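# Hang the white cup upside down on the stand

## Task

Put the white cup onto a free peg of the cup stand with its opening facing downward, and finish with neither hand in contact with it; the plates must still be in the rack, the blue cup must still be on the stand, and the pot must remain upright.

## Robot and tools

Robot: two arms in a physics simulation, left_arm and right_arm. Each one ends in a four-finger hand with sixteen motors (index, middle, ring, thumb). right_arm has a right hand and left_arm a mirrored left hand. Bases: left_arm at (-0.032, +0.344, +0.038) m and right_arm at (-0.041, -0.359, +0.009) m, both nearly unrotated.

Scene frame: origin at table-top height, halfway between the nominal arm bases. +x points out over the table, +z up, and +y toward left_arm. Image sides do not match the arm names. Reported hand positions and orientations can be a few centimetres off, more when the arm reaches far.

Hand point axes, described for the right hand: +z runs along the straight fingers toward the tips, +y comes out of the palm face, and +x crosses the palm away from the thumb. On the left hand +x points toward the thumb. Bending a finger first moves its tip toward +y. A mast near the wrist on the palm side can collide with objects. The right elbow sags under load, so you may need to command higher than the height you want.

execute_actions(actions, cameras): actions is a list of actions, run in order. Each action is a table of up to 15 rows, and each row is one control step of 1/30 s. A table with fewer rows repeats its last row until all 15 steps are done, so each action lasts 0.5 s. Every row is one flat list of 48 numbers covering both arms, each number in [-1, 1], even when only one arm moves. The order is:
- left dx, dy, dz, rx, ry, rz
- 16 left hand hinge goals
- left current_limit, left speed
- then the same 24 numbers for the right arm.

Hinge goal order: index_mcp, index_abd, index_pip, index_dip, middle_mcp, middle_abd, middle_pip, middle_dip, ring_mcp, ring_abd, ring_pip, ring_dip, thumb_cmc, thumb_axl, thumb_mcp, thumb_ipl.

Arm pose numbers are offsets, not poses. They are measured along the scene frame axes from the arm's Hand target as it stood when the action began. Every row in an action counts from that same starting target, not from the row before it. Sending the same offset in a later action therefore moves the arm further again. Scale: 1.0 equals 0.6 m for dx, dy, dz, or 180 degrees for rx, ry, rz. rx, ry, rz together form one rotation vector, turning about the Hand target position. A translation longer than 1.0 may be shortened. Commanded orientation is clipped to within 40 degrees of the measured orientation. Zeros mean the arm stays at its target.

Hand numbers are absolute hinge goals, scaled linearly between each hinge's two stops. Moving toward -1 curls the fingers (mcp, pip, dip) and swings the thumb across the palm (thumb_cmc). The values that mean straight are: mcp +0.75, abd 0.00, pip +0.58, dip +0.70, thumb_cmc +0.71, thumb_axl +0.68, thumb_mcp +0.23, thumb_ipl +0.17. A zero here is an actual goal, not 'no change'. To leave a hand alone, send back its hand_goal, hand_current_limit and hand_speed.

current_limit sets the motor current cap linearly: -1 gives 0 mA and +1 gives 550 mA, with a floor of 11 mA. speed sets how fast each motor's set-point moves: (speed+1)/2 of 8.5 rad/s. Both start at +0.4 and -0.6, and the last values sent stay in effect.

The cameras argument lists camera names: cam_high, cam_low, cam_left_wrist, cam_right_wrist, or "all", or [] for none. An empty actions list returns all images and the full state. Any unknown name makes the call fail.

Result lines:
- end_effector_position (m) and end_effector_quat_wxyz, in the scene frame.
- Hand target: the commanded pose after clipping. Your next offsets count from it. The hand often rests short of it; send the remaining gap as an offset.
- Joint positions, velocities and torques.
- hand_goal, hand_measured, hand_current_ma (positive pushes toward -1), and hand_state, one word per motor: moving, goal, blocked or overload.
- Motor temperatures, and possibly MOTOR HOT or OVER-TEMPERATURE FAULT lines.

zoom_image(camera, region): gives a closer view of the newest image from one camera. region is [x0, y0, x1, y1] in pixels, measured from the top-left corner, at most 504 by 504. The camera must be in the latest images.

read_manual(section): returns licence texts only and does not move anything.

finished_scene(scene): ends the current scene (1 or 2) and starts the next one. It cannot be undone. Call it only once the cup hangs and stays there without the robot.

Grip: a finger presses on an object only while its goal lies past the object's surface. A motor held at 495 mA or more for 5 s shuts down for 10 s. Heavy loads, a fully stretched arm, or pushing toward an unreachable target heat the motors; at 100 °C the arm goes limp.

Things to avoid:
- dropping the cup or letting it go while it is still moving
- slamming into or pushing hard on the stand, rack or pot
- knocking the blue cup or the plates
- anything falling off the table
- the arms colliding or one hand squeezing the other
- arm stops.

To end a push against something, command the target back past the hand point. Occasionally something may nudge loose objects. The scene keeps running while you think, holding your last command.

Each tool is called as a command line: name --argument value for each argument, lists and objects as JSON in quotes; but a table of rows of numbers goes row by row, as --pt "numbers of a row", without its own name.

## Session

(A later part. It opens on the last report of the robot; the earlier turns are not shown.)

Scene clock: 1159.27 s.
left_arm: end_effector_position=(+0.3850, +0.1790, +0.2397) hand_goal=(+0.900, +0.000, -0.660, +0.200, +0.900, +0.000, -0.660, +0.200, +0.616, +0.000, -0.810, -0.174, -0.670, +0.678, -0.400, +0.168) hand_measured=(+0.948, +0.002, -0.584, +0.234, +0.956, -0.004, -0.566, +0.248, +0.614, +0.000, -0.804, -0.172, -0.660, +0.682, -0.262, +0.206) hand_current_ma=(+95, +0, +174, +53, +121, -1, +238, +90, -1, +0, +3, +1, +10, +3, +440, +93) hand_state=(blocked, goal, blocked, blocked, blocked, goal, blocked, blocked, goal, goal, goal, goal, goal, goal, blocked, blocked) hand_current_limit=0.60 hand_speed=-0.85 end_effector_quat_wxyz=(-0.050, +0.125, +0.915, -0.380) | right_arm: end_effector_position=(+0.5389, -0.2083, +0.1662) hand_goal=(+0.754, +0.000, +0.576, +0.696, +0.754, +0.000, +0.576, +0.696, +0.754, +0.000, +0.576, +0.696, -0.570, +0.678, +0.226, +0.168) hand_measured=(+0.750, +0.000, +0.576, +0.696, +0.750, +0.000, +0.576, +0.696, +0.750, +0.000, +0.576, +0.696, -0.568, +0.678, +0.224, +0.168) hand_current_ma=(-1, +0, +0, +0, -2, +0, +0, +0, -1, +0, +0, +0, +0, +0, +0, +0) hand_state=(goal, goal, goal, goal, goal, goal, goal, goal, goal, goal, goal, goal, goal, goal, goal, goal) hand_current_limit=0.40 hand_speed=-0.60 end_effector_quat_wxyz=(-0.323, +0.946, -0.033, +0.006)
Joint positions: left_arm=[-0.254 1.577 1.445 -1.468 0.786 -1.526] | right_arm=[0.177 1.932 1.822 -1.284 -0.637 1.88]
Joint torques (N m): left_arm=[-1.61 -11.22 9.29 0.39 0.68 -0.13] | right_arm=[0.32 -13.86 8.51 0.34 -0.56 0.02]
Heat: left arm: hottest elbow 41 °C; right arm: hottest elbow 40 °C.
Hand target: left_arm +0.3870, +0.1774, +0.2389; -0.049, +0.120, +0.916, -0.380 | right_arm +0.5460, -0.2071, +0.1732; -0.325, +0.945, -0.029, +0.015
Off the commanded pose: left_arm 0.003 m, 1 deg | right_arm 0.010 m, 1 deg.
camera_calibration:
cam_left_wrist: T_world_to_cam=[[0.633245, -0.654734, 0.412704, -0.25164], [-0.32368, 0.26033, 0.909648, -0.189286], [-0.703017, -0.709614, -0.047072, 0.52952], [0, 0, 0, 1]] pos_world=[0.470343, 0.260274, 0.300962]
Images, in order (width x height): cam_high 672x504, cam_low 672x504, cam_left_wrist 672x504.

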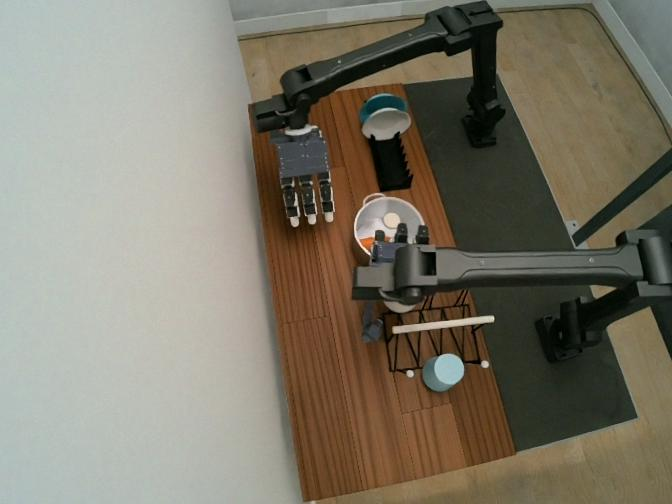

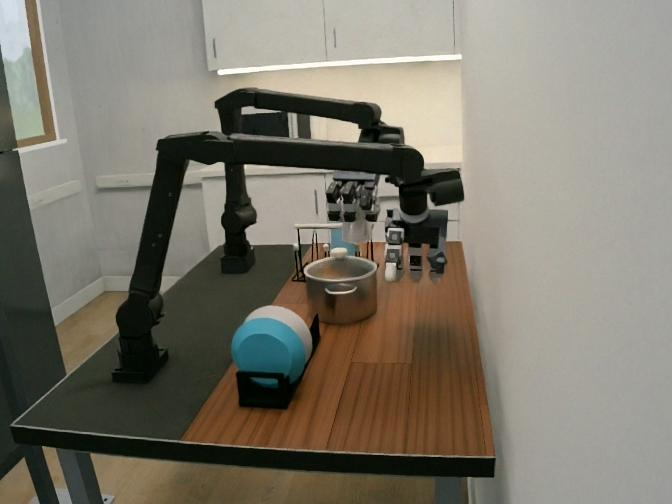

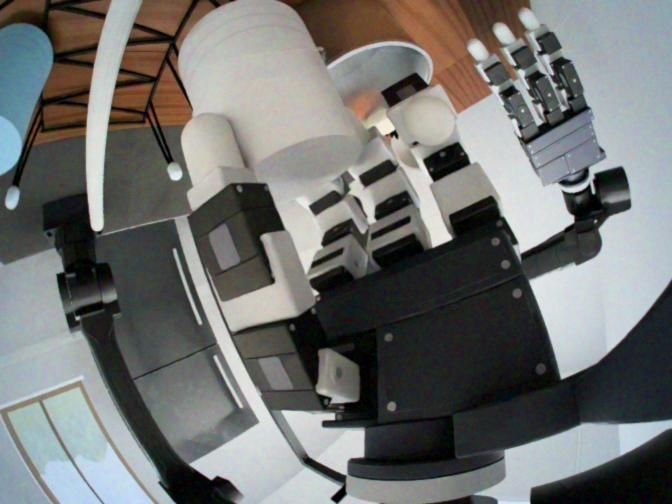

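execute_actions --actions '[[[0,0.004,-0.05,0,0,0,0.9,0,-0.66,0.2,0.9,0,-0.66,0.2,0.616,0,-0.81,-0.174,-0.671,0.678,-0.40,0.168,0.6,-0.85,0,0,0,0,0,0,0.754,0,0.576,0.696,0.754,0,0.576,0.696,0.754,0,0.576,0.696,-0.571,0.678,0.226,0.168,0.4,-0.6]],[[0,0,-0.05,0,0,0,0.9,0,-0.66,0.2,0.9,0,-0.66,0.2,0.616,0,-0.81,-0.174,-0.671,0.678,-0.40,0.168,0.6,-0.85,0,0,0,0,0,0,0.754,0,0.576,0.696,0.754,0,0.576,0.696,0.754,0,0.576,0.696,-0.571,0.678,0.226,0.168,0.4,-0.6]],[[0,0,-0.05,0,0,0,0.9,0,-0.66,0.2,0.9,0,-0.66,0.2,0.616,0,-0.81,-0.174,-0.671,0.678,-0.40,0.168,0.6,-0.85,0,0,0,0,0,0,0.754,0,0.576,0.696,0.754,0,0.576,0.696,0.754,0,0.576,0.696,-0.571,0.678,0.226,0.168,0.4,-0.6]]]' --cameras '["cam_left_wrist","cam_low","cam_high"]'

zoom_image --camera "cam_low" --region '[300, 180, 400, 280]'

Scene clock: 1174.67 s.
left_arm: end_effector_position=(+0.3840, +0.1792, +0.1517) hand_goal=(+0.900, +0.000, -0.660, +0.200, +0.900, +0.000, -0.660, +0.200, +0.616, +0.000, -0.810, -0.174, -0.670, +0.678, -0.400, +0.168) hand_measured=(+0.948, +0.002, -0.584, +0.234, +0.956, -0.004, -0.566, +0.248, +0.614, +0.000, -0.804, -0.172, -0.660, +0.682, -0.262, +0.206) hand_current_ma=(+95, +0, +174, +53, +121, -1, +238, +90, -1, +0, +3, +1, +10, +3, +440, +93) hand_state=(blocked, goal, blocked, blocked, blocked, goal, blocked, blocked, goal, goal, goal, goal, goal, goal, blocked, blocked) hand_current_limit=0.60 hand_speed=-0.85 end_effector_quat_wxyz=(-0.050, +0.124, +0.915, -0.380) | right_arm: end_effector_position=(+0.5389, -0.2083, +0.1662) hand_goal=(+0.754, +0.000, +0.576, +0.696, +0.754, +0.000, +0.576, +0.696, +0.754, +0.000, +0.576, +0.696, -0.570, +0.678, +0.226, +0.168) hand_measured=(+0.750, +0.000, +0.576, +0.696, +0.750, +0.000, +0.576, +0.696, +0.750, +0.000, +0.576, +0.696, -0.568, +0.678, +0.224, +0.168) hand_current_ma=(-1, +0, +0, +0, -2, +0, +0, +0, -1, +0, +0, +0, +0, +0, +0, +0) hand_state=(goal, goal, goal, goal, goal, goal, goal, goal, goal, goal, goal, goal, goal, goal, goal, goal) hand_current_limit=0.40 hand_speed=-0.60 end_effector_quat_wxyz=(-0.323, +0.946, -0.033, +0.006)
Joint positions: left_arm=[-0.254 1.63 1.272 -1.242 0.786 -1.526] | right_arm=[0.177 1.932 1.822 -1.284 -0.637 1.88]
Joint torques (N m): left_arm=[-1.14 -11.11 8.72 0.28 0.67 -0.1] | right_arm=[-0.15 -14.62 8.42 0.4 -0.56 0.06]
Heat: left arm: hottest elbow 41 °C; right arm: hottest elbow 40 °C.
Hand target: left_arm +0.3871, +0.1798, +0.1489; -0.049, +0.120, +0.916, -0.380 | right_arm +0.5460, -0.2071, +0.1732; -0.325, +0.945, -0.029, +0.015
Off the commanded pose: left_arm 0.004 m, 1 deg | right_arm 0.010 m, 1 deg.
camera_calibration:
cam_left_wrist: T_world_to_cam=[[0.633642, -0.654642, 0.41224, -0.214498], [-0.323218, 0.260115, 0.909874, -0.10979], [-0.702871, -0.709778, -0.0467724, 0.524722], [0, 0, 0, 1]] pos_world=[0.469241, 0.260575, 0.212862]
Images, in order (width x height): cam_high 672x504, cam_low 672x504, cam_left_wrist 672x504.

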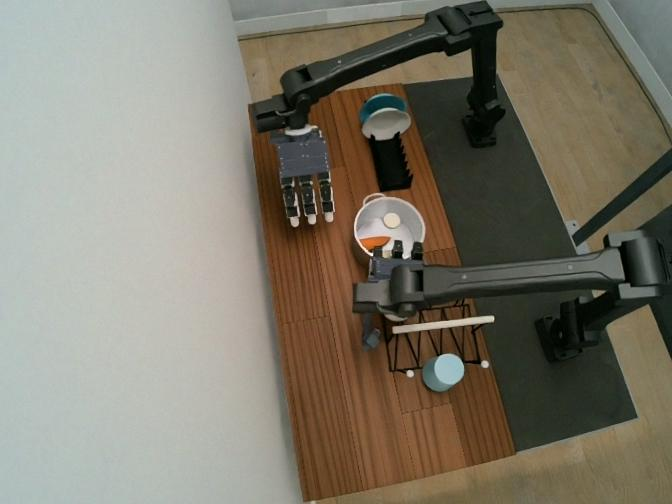

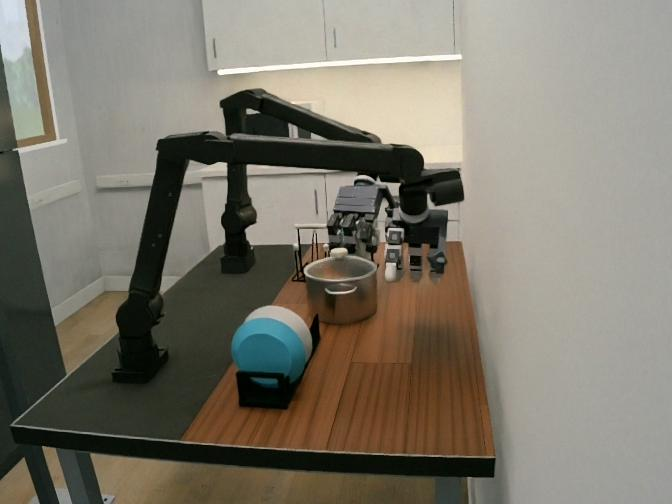

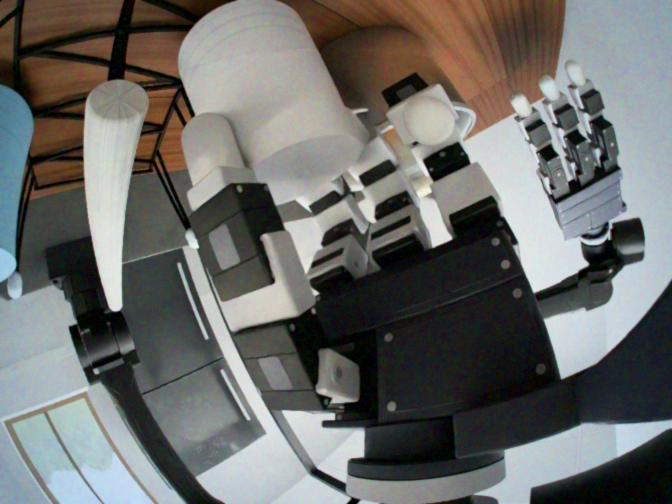

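Scaled by 5.040.

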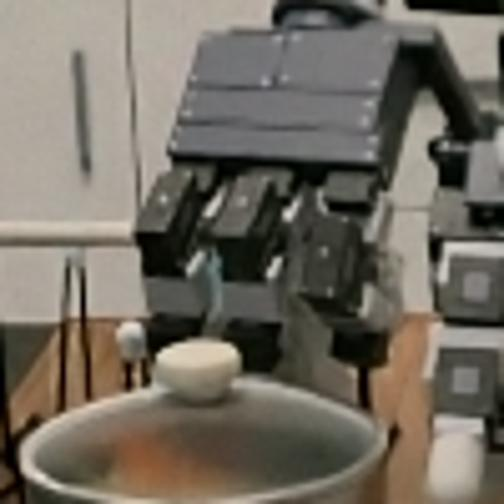

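zoom_image --camera "cam_low" --region '[325, 210, 385, 270]'

zoom_image --camera "cam_left_wrist" --region '[280, 40, 500, 260]'

zoom_image --camera "cam_high" --region '[340, 200, 450, 310]'

Scaled by 8.400.

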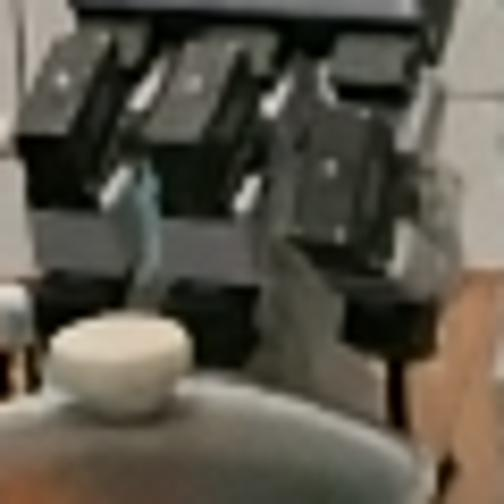

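Scaled by 2.291 from the camera's 672x504 image, which has a finer 960x720 frame.

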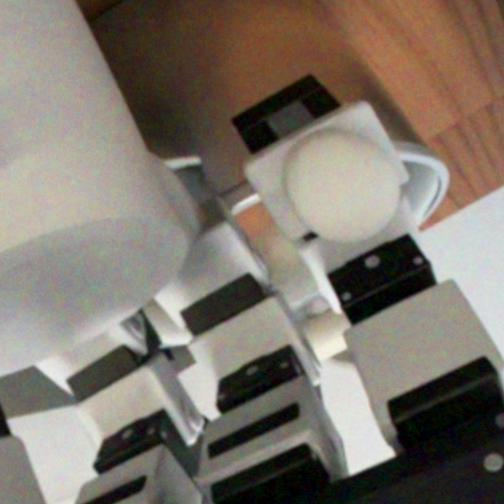

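Scaled by 4.582.

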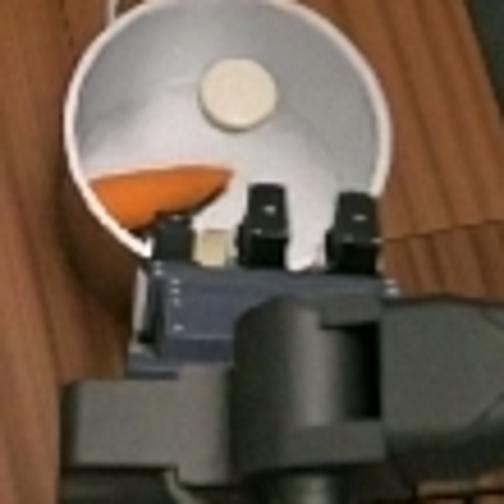

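execute_actions --actions '[[[0.003,0.016,0,0,0,0,0.9,0,-0.66,0.2,0.9,0,-0.66,0.2,0.616,0,-0.81,-0.174,-0.671,0.678,-0.40,0.168,0.6,-0.85,0,0,0,0,0,0,0.754,0,0.576,0.696,0.754,0,0.576,0.696,0.754,0,0.576,0.696,-0.571,0.678,0.226,0.168,0.4,-0.6]],[[0,0,-0.033,0,0,0,0.9,0,-0.66,0.2,0.9,0,-0.66,0.2,0.616,0,-0.81,-0.174,-0.671,0.678,-0.40,0.168,0.6,-0.85,0,0,0,0,0,0,0.754,0,0.576,0.696,0.754,0,0.576,0.696,0.754,0,0.576,0.696,-0.571,0.678,0.226,0.168,0.4,-0.6]]]' --cameras '["cam_left_wrist","cam_low","cam_high"]'

zoom_image --camera "cam_low" --region '[325, 210, 385, 270]'

zoom_image --camera "cam_left_wrist" --region '[160, 0, 500, 260]'

Scene clock: 1268.83 s.
left_arm: end_effector_position=(+0.3835, +0.1862, +0.1337) hand_goal=(+0.900, +0.000, -0.660, +0.200, +0.900, +0.000, -0.660, +0.200, +0.616, +0.000, -0.810, -0.174, -0.670, +0.678, -0.400, +0.168) hand_measured=(+0.948, +0.002, -0.584, +0.234, +0.956, -0.004, -0.566, +0.248, +0.614, +0.000, -0.804, -0.172, -0.660, +0.682, -0.262, +0.206) hand_current_ma=(+95, +0, +174, +53, +121, -1, +238, +90, -1, +0, +3, +1, +10, +3, +440, +93) hand_state=(blocked, goal, blocked, blocked, blocked, goal, blocked, blocked, goal, goal, goal, goal, goal, goal, blocked, blocked) hand_current_limit=0.60 hand_speed=-0.85 end_effector_quat_wxyz=(-0.054, +0.118, +0.916, -0.380) | right_arm: end_effector_position=(+0.5389, -0.2083, +0.1662) hand_goal=(+0.754, +0.000, +0.576, +0.696, +0.754, +0.000, +0.576, +0.696, +0.754, +0.000, +0.576, +0.696, -0.570, +0.678, +0.226, +0.168) hand_measured=(+0.750, +0.000, +0.576, +0.696, +0.750, +0.000, +0.576, +0.696, +0.750, +0.000, +0.576, +0.696, -0.568, +0.678, +0.224, +0.168) hand_current_ma=(-1, +0, +0, +0, -2, +0, +0, +0, -1, +0, +0, +0, +0, +0, +0, +0) hand_state=(goal, goal, goal, goal, goal, goal, goal, goal, goal, goal, goal, goal, goal, goal, goal, goal) hand_current_limit=0.40 hand_speed=-0.60 end_effector_quat_wxyz=(-0.323, +0.946, -0.033, +0.006)
Joint positions: left_arm=[-0.239 1.649 1.245 -1.212 0.786 -1.519] | right_arm=[0.177 1.932 1.822 -1.284 -0.637 1.88]
Joint torques (N m): left_arm=[-0.67 -10.99 8.42 0.21 0.63 0.11] | right_arm=[-0.09 -14.27 8.5 0.4 -0.56 0.04]
Heat: left arm: hottest elbow 40 °C; right arm: hottest elbow 40 °C.
Hand target: left_arm +0.3887, +0.1893, +0.1291; -0.049, +0.120, +0.916, -0.380 | right_arm +0.5460, -0.2071, +0.1732; -0.325, +0.945, -0.029, +0.015
Off the commanded pose: left_arm 0.008 m, 1 deg | right_arm 0.010 m, 1 deg.
camera_calibration:
cam_left_wrist: T_world_to_cam=[[0.64502, -0.649218, 0.40307, -0.206472], [-0.315113, 0.254558, 0.914278, -0.0980909], [-0.69617, -0.71674, -0.0403822, 0.526356], [0, 0, 0, 1]] pos_world=[0.468702, 0.268185, 0.19416]
Images, in order (width x height): cam_high 672x504, cam_low 672x504, cam_left_wrist 672x504.

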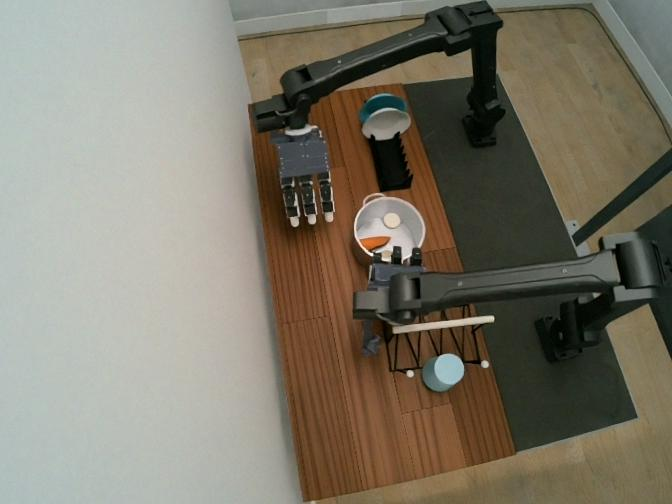

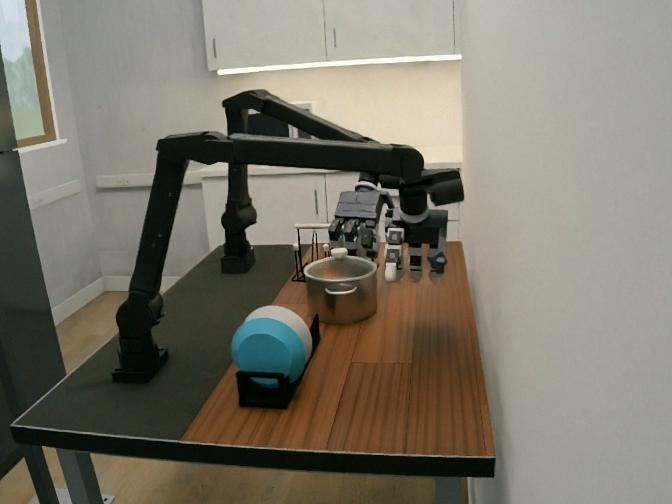

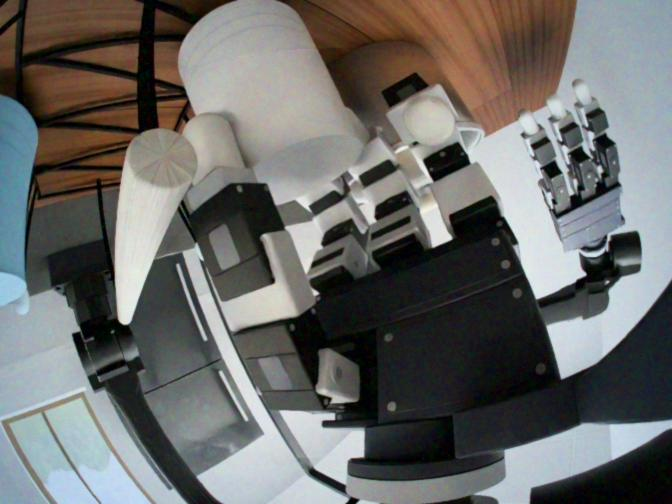

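Scaled by 8.400.

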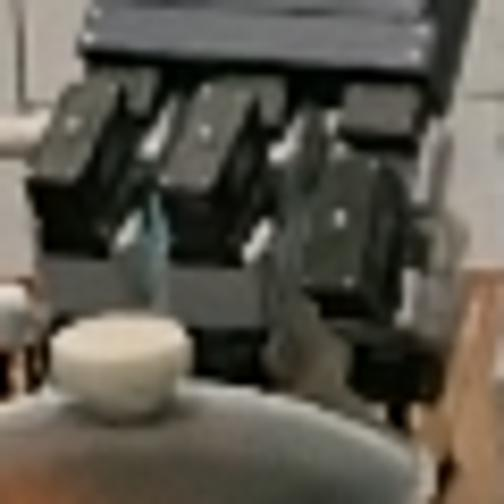

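Scaled by 1.482 from the camera's 672x504 image, which has a finer 960x720 frame.

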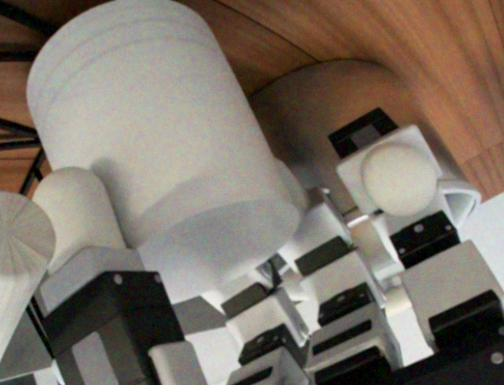

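execute_actions --actions '[[[0,0,-0.02,0,0,0,0.9,0,-0.66,0.2,0.9,0,-0.66,0.2,0.616,0,-0.81,-0.174,-0.671,0.678,-0.40,0.168,0.6,-0.85,0,0,0,0,0,0,0.754,0,0.576,0.696,0.754,0,0.576,0.696,0.754,0,0.576,0.696,-0.571,0.678,0.226,0.168,0.4,-0.6]]]' --cameras '["cam_low"]'

zoom_image --camera "cam_low" --region '[325, 210, 385, 270]'

Scene clock: 1284.37 s.
left_arm: end_effector_position=(+0.3854, +0.1856, +0.1274) hand_goal=(+0.900, +0.000, -0.660, +0.200, +0.900, +0.000, -0.660, +0.200, +0.616, +0.000, -0.810, -0.174, -0.670, +0.678, -0.400, +0.168) hand_measured=(+0.948, +0.002, -0.586, +0.232, +0.956, -0.004, -0.568, +0.242, +0.614, +0.000, -0.804, -0.172, -0.658, +0.682, -0.262, +0.206) hand_current_ma=(+95, +0, +169, +48, +121, -1, +231, +75, -1, +0, +3, +1, +12, +4, +440, +100) hand_state=(blocked, goal, blocked, blocked, blocked, goal, blocked, blocked, goal, goal, goal, goal, goal, goal, blocked, blocked) hand_current_limit=0.60 hand_speed=-0.85 end_effector_quat_wxyz=(-0.049, +0.120, +0.916, -0.380) | right_arm: end_effector_position=(+0.5389, -0.2083, +0.1662) hand_goal=(+0.754, +0.000, +0.576, +0.696, +0.754, +0.000, +0.576, +0.696, +0.754, +0.000, +0.576, +0.696, -0.570, +0.678, +0.226, +0.168) hand_measured=(+0.750, +0.000, +0.576, +0.696, +0.750, +0.000, +0.576, +0.696, +0.750, +0.000, +0.576, +0.696, -0.568, +0.678, +0.224, +0.168) hand_current_ma=(-1, +0, +0, +0, -2, +0, +0, +0, -1, +0, +0, +0, +0, +0, +0, +0) hand_state=(goal, goal, goal, goal, goal, goal, goal, goal, goal, goal, goal, goal, goal, goal, goal, goal) hand_current_limit=0.40 hand_speed=-0.60 end_effector_quat_wxyz=(-0.323, +0.946, -0.033, +0.006)
Joint positions: left_arm=[-0.239 1.654 1.233 -1.185 0.787 -1.519] | right_arm=[0.177 1.932 1.822 -1.284 -0.637 1.88]
Joint torques (N m): left_arm=[-0.67 -10.34 7.87 0.43 0.61 0.11] | right_arm=[0.03 -14.56 8.73 0.2 -0.55 0.03]
Heat: left arm: hottest elbow 40 °C; right arm: hottest elbow 40 °C.
Hand target: left_arm +0.3887, +0.1893, +0.1170; -0.049, +0.120, +0.916, -0.380 | right_arm +0.5460, -0.2071, +0.1732; -0.325, +0.945, -0.029, +0.015
Off the commanded pose: left_arm 0.011 m, 0 deg | right_arm 0.010 m, 1 deg.
Images, in order (width x height): cam_low 672x504.

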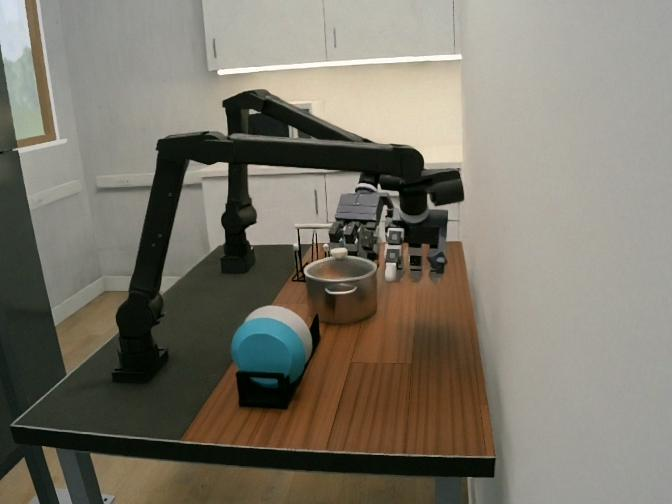

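Scaled by 8.400.

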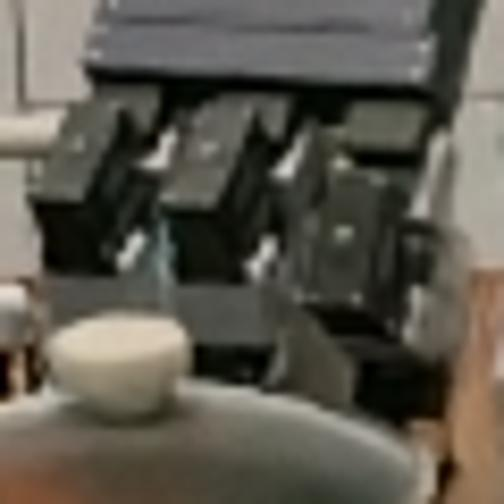

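execute_actions --actions '[[[0,0,-0.008,0,0,0,0.9,0,-0.66,0.2,0.9,0,-0.66,0.2,0.616,0,-0.81,-0.174,-0.671,0.678,-0.40,0.168,0.6,-0.85,0,0,0,0,0,0,0.754,0,0.576,0.696,0.754,0,0.576,0.696,0.754,0,0.576,0.696,-0.571,0.678,0.226,0.168,0.4,-0.6]]]' --cameras '["cam_left_wrist","cam_high"]'

zoom_image --camera "cam_left_wrist" --region '[160, 0, 500, 260]'

Scene clock: 1296.87 s.
left_arm: end_effector_position=(+0.3861, +0.1853, +0.1267) hand_goal=(+0.900, +0.000, -0.660, +0.200, +0.900, +0.000, -0.660, +0.200, +0.616, +0.000, -0.810, -0.174, -0.670, +0.678, -0.400, +0.168) hand_measured=(+0.948, +0.002, -0.586, +0.232, +0.956, -0.004, -0.570, +0.236, +0.614, +0.000, -0.804, -0.172, -0.654, +0.684, -0.262, +0.206) hand_current_ma=(+95, +0, +169, +48, +121, -1, +229, +57, -1, +0, +3, +1, +19, +5, +440, +100) hand_state=(blocked, goal, blocked, blocked, blocked, goal, blocked, blocked, goal, goal, goal, goal, goal, goal, blocked, blocked) hand_current_limit=0.60 hand_speed=-0.85 end_effector_quat_wxyz=(-0.047, +0.121, +0.916, -0.381) | right_arm: end_effector_position=(+0.5389, -0.2083, +0.1662) hand_goal=(+0.754, +0.000, +0.576, +0.696, +0.754, +0.000, +0.576, +0.696, +0.754, +0.000, +0.576, +0.696, -0.570, +0.678, +0.226, +0.168) hand_measured=(+0.750, +0.000, +0.576, +0.696, +0.750, +0.000, +0.576, +0.696, +0.750, +0.000, +0.576, +0.696, -0.568, +0.678, +0.224, +0.168) hand_current_ma=(-1, +0, +0, +0, -2, +0, +0, +0, -1, +0, +0, +0, +0, +0, +0, +0) hand_state=(goal, goal, goal, goal, goal, goal, goal, goal, goal, goal, goal, goal, goal, goal, goal, goal) hand_current_limit=0.40 hand_speed=-0.60 end_effector_quat_wxyz=(-0.323, +0.946, -0.033, +0.006)
Joint positions: left_arm=[-0.239 1.654 1.231 -1.179 0.787 -1.519] | right_arm=[0.177 1.932 1.822 -1.284 -0.637 1.88]
Joint torques (N m): left_arm=[-0.67 -9.99 7.45 0.69 0.58 0.11] | right_arm=[-0.09 -14.51 8.58 0.27 -0.58 0.08]
Heat: left arm: hottest elbow 40 °C; right arm: hottest elbow 41 °C.
Hand target: left_arm +0.3887, +0.1893, +0.1123; -0.049, +0.120, +0.916, -0.380 | right_arm +0.5460, -0.2071, +0.1732; -0.325, +0.945, -0.029, +0.015
Off the commanded pose: left_arm 0.015 m, 0 deg | right_arm 0.010 m, 1 deg.
camera_calibration:
cam_left_wrist: T_world_to_cam=[[0.638764, -0.647381, 0.415786, -0.205437], [-0.328579, 0.259117, 0.908237, -0.0854665], [-0.695713, -0.716768, -0.0472016, 0.527953], [0, 0, 0, 1]] pos_world=[0.470447, 0.26757, 0.187962]
Images, in order (width x height): cam_high 672x504, cam_left_wrist 672x504.

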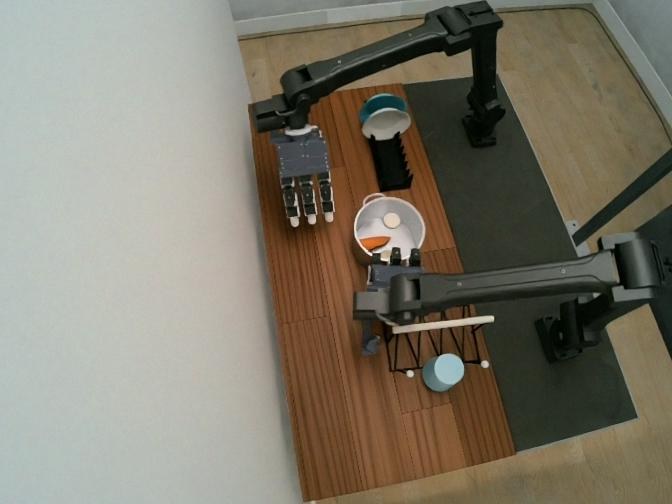

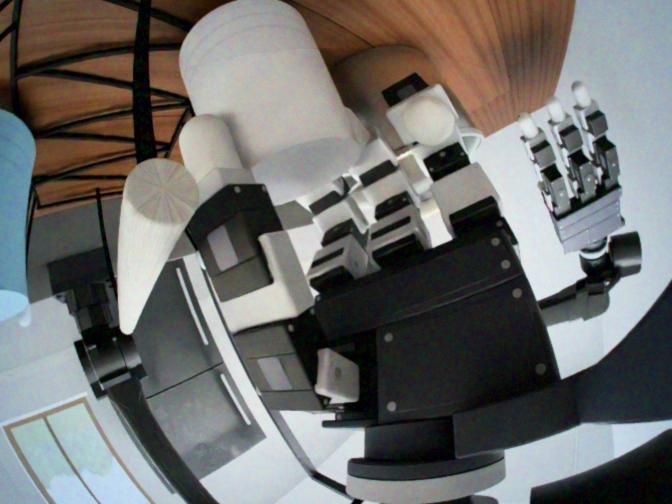

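Scaled by 1.482 from the camera's 672x504 image, which has a finer 960x720 frame.

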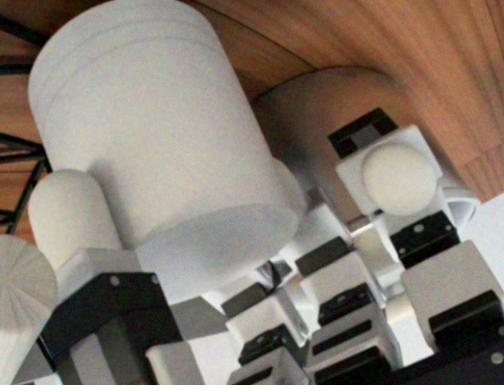

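execute_actions --actions '[[[0,0,0.012,0,0,0,0.95,0,-0.59,0.23,0.955,0,-0.575,0.23,0.616,0,-0.81,-0.174,-0.671,0.678,-0.28,0.168,0.6,-0.92,0,0,0,0,0,0,0.754,0,0.576,0.696,0.754,0,0.576,0.696,0.754,0,0.576,0.696,-0.571,0.678,0.226,0.168,0.4,-0.6]],[[0,0,0.004,0,0,0,0.96,0,-0.56,0.33,0.965,0,-0.55,0.33,0.616,0,-0.81,-0.174,-0.671,0.678,-0.20,0.168,0.6,-0.92,0,0,0,0,0,0,0.754,0,0.576,0.696,0.754,0,0.576,0.696,0.754,0,0.576,0.696,-0.571,0.678,0.226,0.168,0.4,-0.6]],[[0,0,0,0,0,0,0.973,0,-0.54,0.45,0.973,0,-0.54,0.45,0.616,0,-0.81,-0.174,-0.671,0.678,-0.05,0.168,0.6,-0.85,0,0,0,0,0,0,0.754,0,0.576,0.696,0.754,0,0.576,0.696,0.754,0,0.576,0.696,-0.571,0.678,0.226,0.168,0.4,-0.6]]]' --cameras '["cam_left_wrist","cam_low"]'

zoom_image --camera "cam_left_wrist" --region '[160, 0, 500, 260]'

Scene clock: 1323.73 s.
left_arm: end_effector_position=(+0.3870, +0.1876, +0.1267) hand_goal=(+0.974, +0.000, -0.540, +0.450, +0.974, +0.000, -0.540, +0.450, +0.616, +0.000, -0.810, -0.174, -0.670, +0.678, -0.050, +0.168) hand_measured=(+0.958, +0.002, -0.542, +0.448, +0.962, +0.002, -0.558, +0.432, +0.614, +0.000, -0.804, -0.172, -0.668, +0.680, -0.064, +0.168) hand_current_ma=(-18, +0, -1, -1, -11, +1, -21, -20, -1, +0, +3, +1, +1, +1, -20, +0) hand_state=(goal, goal, goal, goal, goal, goal, goal, goal, goal, goal, goal, goal, goal, goal, goal, goal) hand_current_limit=0.60 hand_speed=-0.85 end_effector_quat_wxyz=(-0.046, +0.118, +0.916, -0.381) | right_arm: end_effector_position=(+0.5389, -0.2083, +0.1662) hand_goal=(+0.754, +0.000, +0.576, +0.696, +0.754, +0.000, +0.576, +0.696, +0.754, +0.000, +0.576, +0.696, -0.570, +0.678, +0.226, +0.168) hand_measured=(+0.750, +0.000, +0.576, +0.696, +0.750, +0.000, +0.576, +0.696, +0.750, +0.000, +0.576, +0.696, -0.568, +0.678, +0.224, +0.168) hand_current_ma=(-1, +0, +0, +0, -2, +0, +0, +0, -1, +0, +0, +0, +0, +0, +0, +0) hand_state=(goal, goal, goal, goal, goal, goal, goal, goal, goal, goal, goal, goal, goal, goal, goal, goal) hand_current_limit=0.40 hand_speed=-0.60 end_effector_quat_wxyz=(-0.323, +0.946, -0.033, +0.006)
Joint positions: left_arm=[-0.234 1.654 1.231 -1.179 0.787 -1.519] | right_arm=[0.177 1.932 1.822 -1.284 -0.637 1.88]
Joint torques (N m): left_arm=[-1.08 -10.75 8.64 -0.38 0.58 0.11] | right_arm=[-0.21 -13.86 8.51 0.36 -0.6 0.07]
Heat: left arm: hottest elbow 38 °C; right arm: hottest elbow 41 °C.
Hand target: left_arm +0.3887, +0.1894, +0.1219; -0.049, +0.120, +0.916, -0.380 | right_arm +0.5460, -0.2071, +0.1732; -0.325, +0.945, -0.029, +0.015
Off the commanded pose: left_arm 0.005 m, 0 deg | right_arm 0.010 m, 1 deg.
camera_calibration:
cam_left_wrist: T_world_to_cam=[[0.642172, -0.644114, 0.415611, -0.206333], [-0.330023, 0.257048, 0.908301, -0.0848348], [-0.691881, -0.720447, -0.0475035, 0.529487], [0, 0, 0, 1]] pos_world=[0.470845, 0.270372, 0.187962]
Images, in order (width x height): cam_low 672x504, cam_left_wrist 672x504.

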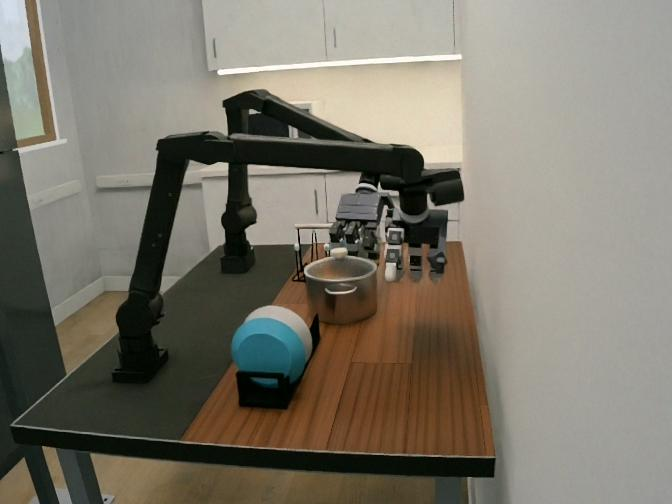

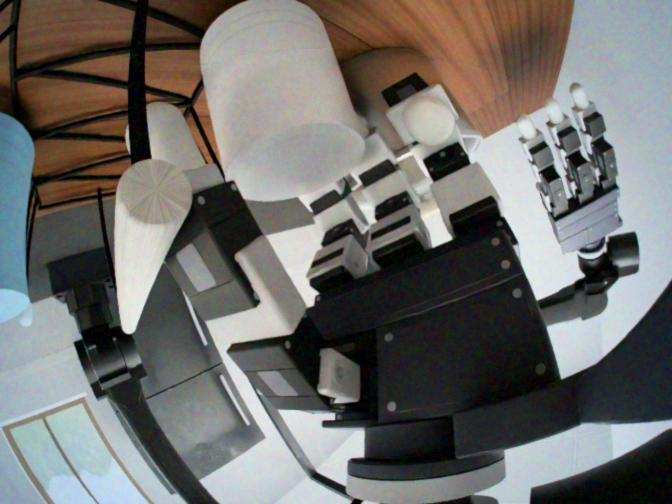

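Scaled by 1.482 from the camera's 672x504 image, which has a finer 960x720 frame.

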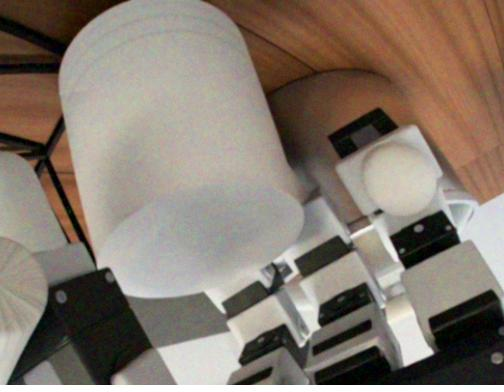

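execute_actions --actions '[[[0,0,0,0,0,0,0.973,0,-0.54,0.62,0.973,0,-0.54,0.62,0.616,0,-0.81,-0.174,-0.671,0.678,-0.05,0.168,0.6,-0.85,0,0,0,0,0,0,0.754,0,0.576,0.696,0.754,0,0.576,0.696,0.754,0,0.576,0.696,-0.571,0.678,0.226,0.168,0.4,-0.6]]]' --cameras '["cam_left_wrist","cam_high"]'

zoom_image --camera "cam_left_wrist" --region '[160, 0, 500, 260]'

Scene clock: 1336.40 s.
left_arm: end_effector_position=(+0.3875, +0.1895, +0.1267) hand_goal=(+0.974, +0.000, -0.540, +0.620, +0.974, +0.000, -0.540, +0.620, +0.616, +0.000, -0.810, -0.174, -0.670, +0.678, -0.050, +0.168) hand_measured=(+0.958, +0.002, -0.542, +0.618, +0.956, +0.010, -0.576, +0.594, +0.614, +0.000, -0.804, -0.172, -0.668, +0.680, -0.064, +0.168) hand_current_ma=(-18, +0, -1, -1, -21, +7, -57, -34, -1, +0, +3, +1, +0, +0, -20, +0) hand_state=(goal, goal, goal, goal, goal, goal, blocked, blocked, goal, goal, goal, goal, goal, goal, goal, goal) hand_current_limit=0.60 hand_speed=-0.85 end_effector_quat_wxyz=(-0.045, +0.116, +0.916, -0.381) | right_arm: end_effector_position=(+0.5389, -0.2083, +0.1662) hand_goal=(+0.754, +0.000, +0.576, +0.696, +0.754, +0.000, +0.576, +0.696, +0.754, +0.000, +0.576, +0.696, -0.570, +0.678, +0.226, +0.168) hand_measured=(+0.750, +0.000, +0.576, +0.696, +0.750, +0.000, +0.576, +0.696, +0.750, +0.000, +0.576, +0.696, -0.568, +0.678, +0.224, +0.168) hand_current_ma=(-1, +0, +0, +0, -2, +0, +0, +0, -1, +0, +0, +0, +0, +0, +0, +0) hand_state=(goal, goal, goal, goal, goal, goal, goal, goal, goal, goal, goal, goal, goal, goal, goal, goal) hand_current_limit=0.40 hand_speed=-0.60 end_effector_quat_wxyz=(-0.323, +0.946, -0.033, +0.006)
Joint positions: left_arm=[-0.229 1.654 1.231 -1.18 0.787 -1.519] | right_arm=[0.177 1.932 1.822 -1.284 -0.637 1.88]
Joint torques (N m): left_arm=[-1.55 -10.75 8.65 -0.32 0.58 0.11] | right_arm=[0.26 -14.86 8.58 0.36 -0.58 0.03]
Heat: left arm: hottest elbow 38 °C; right arm: hottest elbow 41 °C.
Hand target: left_arm +0.3887, +0.1894, +0.1218; -0.049, +0.120, +0.916, -0.380 | right_arm +0.5460, -0.2071, +0.1732; -0.325, +0.945, -0.029, +0.015
Off the commanded pose: left_arm 0.005 m, 1 deg | right_arm 0.010 m, 1 deg.
camera_calibration:
cam_left_wrist: T_world_to_cam=[[0.645435, -0.641243, 0.414995, -0.20718], [-0.330491, 0.255372, 0.908604, -0.0847415], [-0.688614, -0.723597, -0.0470989, 0.530524], [0, 0, 0, 1]] pos_world=[0.471041, 0.272674, 0.187962]
Images, in order (width x height): cam_high 672x504, cam_left_wrist 672x504.

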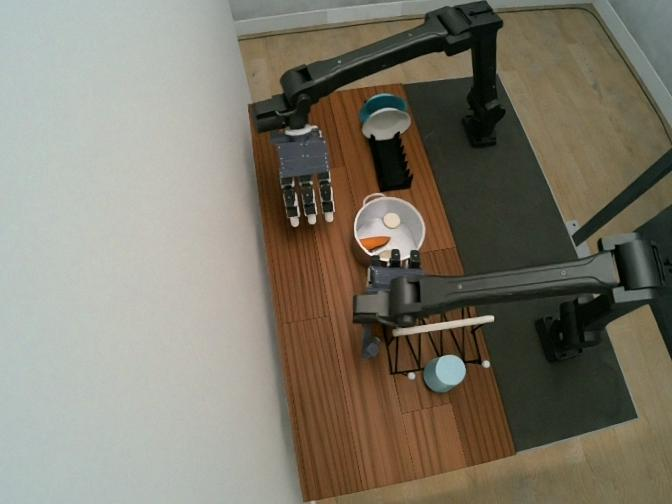

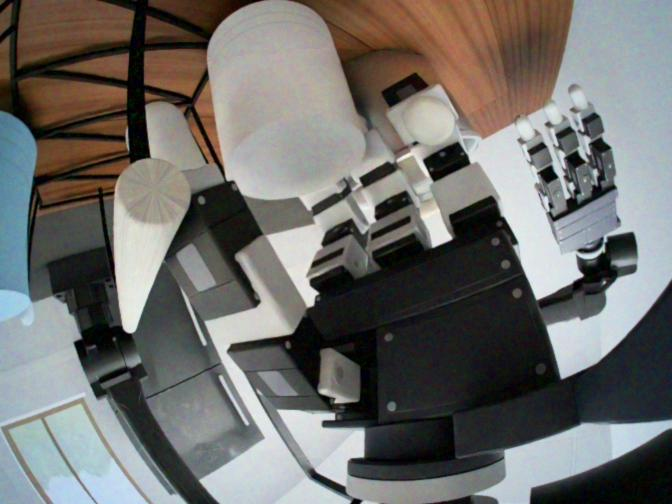

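Scaled by 1.482 from the camera's 672x504 image, which has a finer 960x720 frame.

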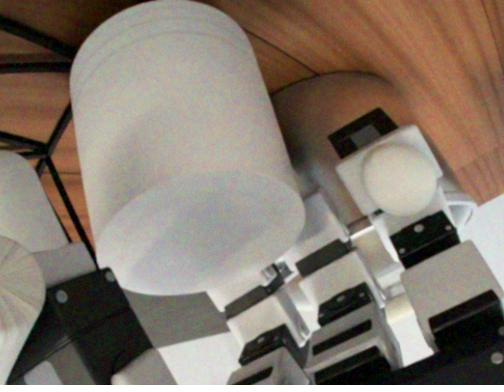

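execute_actions --actions '[[[0,0,0.012,0,0,0,0.973,0,-0.545,0.60,0.973,0,-0.575,0.60,0.616,0,-0.81,-0.174,-0.671,0.678,-0.05,0.168,0.6,-0.85,0,0,0,0,0,0,0.754,0,0.576,0.696,0.754,0,0.576,0.696,0.754,0,0.576,0.696,-0.571,0.678,0.226,0.168,0.4,-0.6]],[[0,0,0.03,0,0,0,0.973,0,-0.545,0.60,0.973,0,-0.575,0.60,0.616,0,-0.81,-0.174,-0.671,0.678,-0.05,0.168,0.6,-0.85,0,0,0,0,0,0,0.754,0,0.576,0.696,0.754,0,0.576,0.696,0.754,0,0.576,0.696,-0.571,0.678,0.226,0.168,0.4,-0.6]]]' --cameras '["cam_left_wrist","cam_low"]'

zoom_image --camera "cam_low" --region '[300, 180, 400, 280]'

Scene clock: 1354.83 s.
left_arm: end_effector_position=(+0.3749, +0.1924, +0.1294) hand_goal=(+0.974, +0.000, -0.544, +0.600, +0.974, +0.000, -0.574, +0.600, +0.616, +0.000, -0.810, -0.174, -0.670, +0.678, -0.050, +0.168) hand_measured=(+0.958, +0.002, -0.542, +0.602, +0.958, -0.006, -0.580, +0.596, +0.614, +0.000, -0.806, -0.172, -0.672, +0.678, -0.060, +0.168) hand_current_ma=(-18, +0, +1, +1, -18, -2, -4, -2, -1, +0, +3, +1, +0, +0, -12, +0) hand_state=(goal, goal, goal, goal, goal, goal, goal, goal, goal, goal, goal, goal, goal, goal, goal, goal) hand_current_limit=0.60 hand_speed=-0.85 end_effector_quat_wxyz=(-0.069, +0.108, +0.917, -0.379) | right_arm: end_effector_position=(+0.5389, -0.2083, +0.1662) hand_goal=(+0.754, +0.000, +0.576, +0.696, +0.754, +0.000, +0.576, +0.696, +0.754, +0.000, +0.576, +0.696, -0.570, +0.678, +0.226, +0.168) hand_measured=(+0.750, +0.000, +0.576, +0.696, +0.750, +0.000, +0.576, +0.696, +0.750, +0.000, +0.576, +0.696, -0.568, +0.678, +0.224, +0.168) hand_current_ma=(-1, +0, +0, +0, -2, +0, +0, +0, -1, +0, +0, +0, +0, +0, +0, +0) hand_state=(goal, goal, goal, goal, goal, goal, goal, goal, goal, goal, goal, goal, goal, goal, goal, goal) hand_current_limit=0.40 hand_speed=-0.60 end_effector_quat_wxyz=(-0.323, +0.946, -0.033, +0.006)
Joint positions: left_arm=[-0.229 1.653 1.234 -1.236 0.787 -1.515] | right_arm=[0.177 1.932 1.822 -1.284 -0.637 1.88]
Joint torques (N m): left_arm=[-1.49 -12.75 11.4 -0.77 0.6 0.06] | right_arm=[0.09 -14.27 8.5 0.35 -0.59 0.07]
Heat: left arm: hottest elbow 38 °C; right arm: hottest elbow 41 °C.
Hand target: left_arm +0.3887, +0.1893, +0.1471; -0.049, +0.120, +0.916, -0.380 | right_arm +0.5460, -0.2071, +0.1732; -0.325, +0.945, -0.029, +0.015
Off the commanded pose: left_arm 0.023 m, 3 deg | right_arm 0.010 m, 1 deg.
camera_calibration:
cam_left_wrist: T_world_to_cam=[[0.663108, -0.647286, 0.37591, -0.198805], [-0.284785, 0.246269, 0.926417, -0.109836], [-0.692232, -0.721368, -0.0210346, 0.521565], [0, 0, 0, 1]] pos_world=[0.461593, 0.274606, 0.187458]
Images, in order (width x height): cam_low 672x504, cam_left_wrist 672x504.

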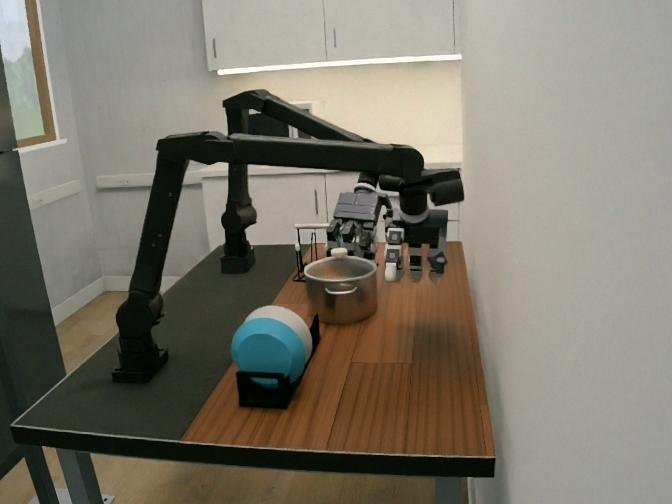

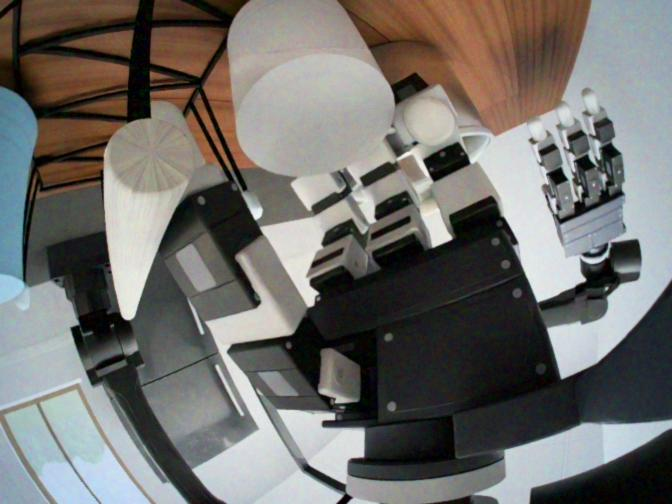

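Scaled by 5.040.

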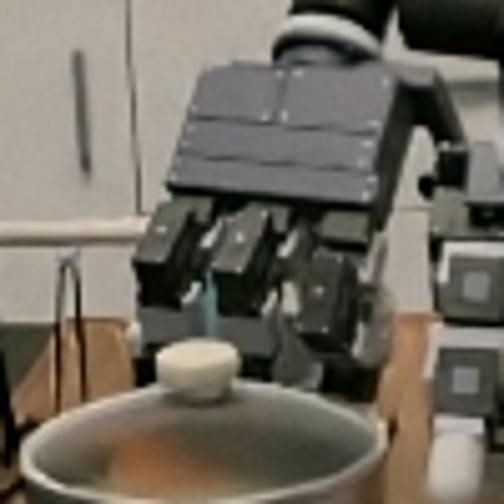

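zoom_image --camera "cam_left_wrist" --region '[160, 0, 500, 260]'

Scaled by 1.482 from the camera's 672x504 image, which has a finer 960x720 frame.

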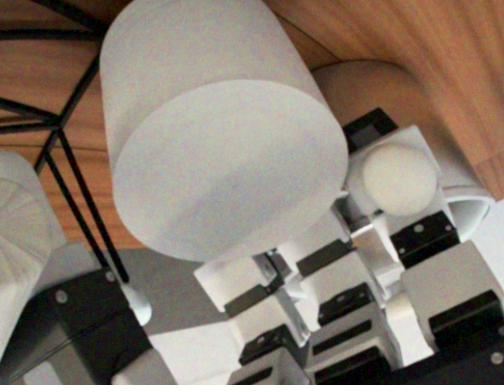

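execute_actions --actions '[[[0.01,0,0.03,0,0,0,0.973,0,-0.545,0.60,0.973,0,-0.575,0.60,0.616,0,-0.81,-0.174,-0.671,0.678,-0.05,0.168,0.6,-0.85,0,0,0,0,0,0,0.754,0,0.576,0.696,0.754,0,0.576,0.696,0.754,0,0.576,0.696,-0.571,0.678,0.226,0.168,0.4,-0.6]]]' --cameras '["cam_left_wrist","cam_low"]'

zoom_image --camera "cam_left_wrist" --region '[160, 0, 500, 260]'

Scene clock: 1387.60 s.
left_arm: end_effector_position=(+0.3790, +0.1915, +0.1469) hand_goal=(+0.974, +0.000, -0.544, +0.600, +0.974, +0.000, -0.574, +0.600, +0.616, +0.000, -0.810, -0.174, -0.670, +0.678, -0.050, +0.168) hand_measured=(+0.958, +0.002, -0.542, +0.602, +0.960, -0.004, -0.576, +0.598, +0.614, +0.000, -0.806, -0.172, -0.672, +0.678, -0.056, +0.166) hand_current_ma=(-18, +0, +1, +1, -15, -2, -1, -1, -1, +0, +3, +1, -1, +0, -5, -1) hand_state=(goal, goal, goal, goal, goal, goal, goal, goal, goal, goal, goal, goal, goal, goal, goal, goal) hand_current_limit=0.60 hand_speed=-0.85 end_effector_quat_wxyz=(-0.071, +0.107, +0.917, -0.378) | right_arm: end_effector_position=(+0.5389, -0.2083, +0.1662) hand_goal=(+0.754, +0.000, +0.576, +0.696, +0.754, +0.000, +0.576, +0.696, +0.754, +0.000, +0.576, +0.696, -0.570, +0.678, +0.226, +0.168) hand_measured=(+0.750, +0.000, +0.576, +0.696, +0.750, +0.000, +0.576, +0.696, +0.750, +0.000, +0.576, +0.696, -0.568, +0.678, +0.224, +0.168) hand_current_ma=(-1, +0, +0, +0, -2, +0, +0, +0, -1, +0, +0, +0, +0, +0, +0, +0) hand_state=(goal, goal, goal, goal, goal, goal, goal, goal, goal, goal, goal, goal, goal, goal, goal, goal) hand_current_limit=0.40 hand_speed=-0.60 end_effector_quat_wxyz=(-0.323, +0.946, -0.033, +0.006)
Joint positions: left_arm=[-0.229 1.649 1.277 -1.288 0.787 -1.515] | right_arm=[0.177 1.932 1.822 -1.284 -0.637 1.88]
Joint torques (N m): left_arm=[-1.32 -12.63 12.04 -0.8 0.59 0.09] | right_arm=[0.03 -14.86 8.65 0.21 -0.6 0.06]
Heat: left arm: hottest elbow 42 °C; right arm: hottest elbow 41 °C.
Hand target: left_arm +0.3948, +0.1893, +0.1652; -0.049, +0.120, +0.916, -0.380 | right_arm +0.5460, -0.2071, +0.1732; -0.325, +0.945, -0.029, +0.015
Off the commanded pose: left_arm 0.024 m, 3 deg | right_arm 0.010 m, 1 deg.
camera_calibration:
cam_left_wrist: T_world_to_cam=[[0.664782, -0.647661, 0.37229, -0.208593], [-0.280592, 0.245385, 0.92793, -0.126258], [-0.692339, -0.721333, -0.018601, 0.523787], [0, 0, 0, 1]] pos_world=[0.465879, 0.273709, 0.204558]
Images, in order (width x height): cam_low 672x504, cam_left_wrist 672x504.

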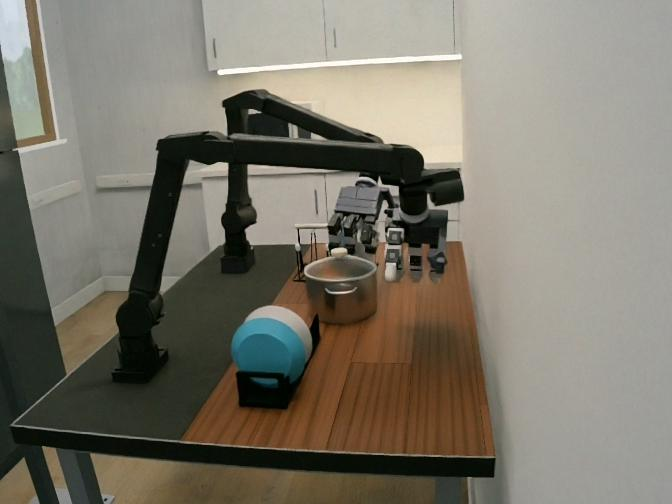

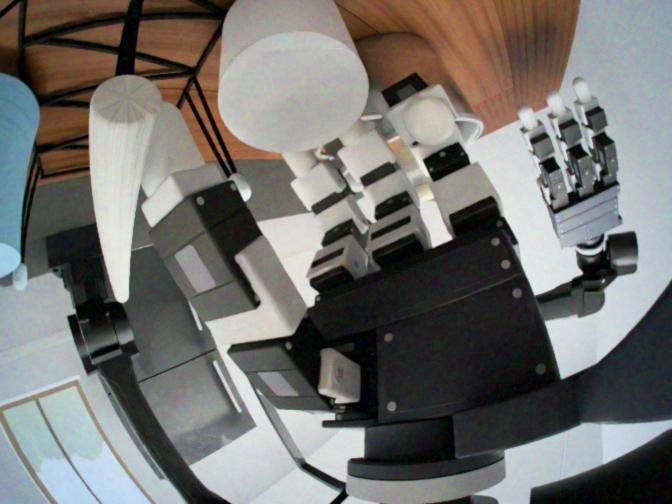

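Scaled by 1.482 from the camera's 672x504 image, which has a finer 960x720 frame.

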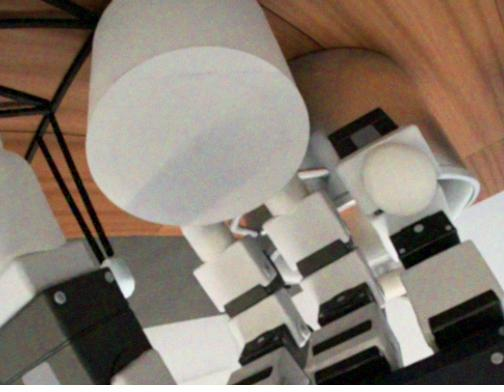

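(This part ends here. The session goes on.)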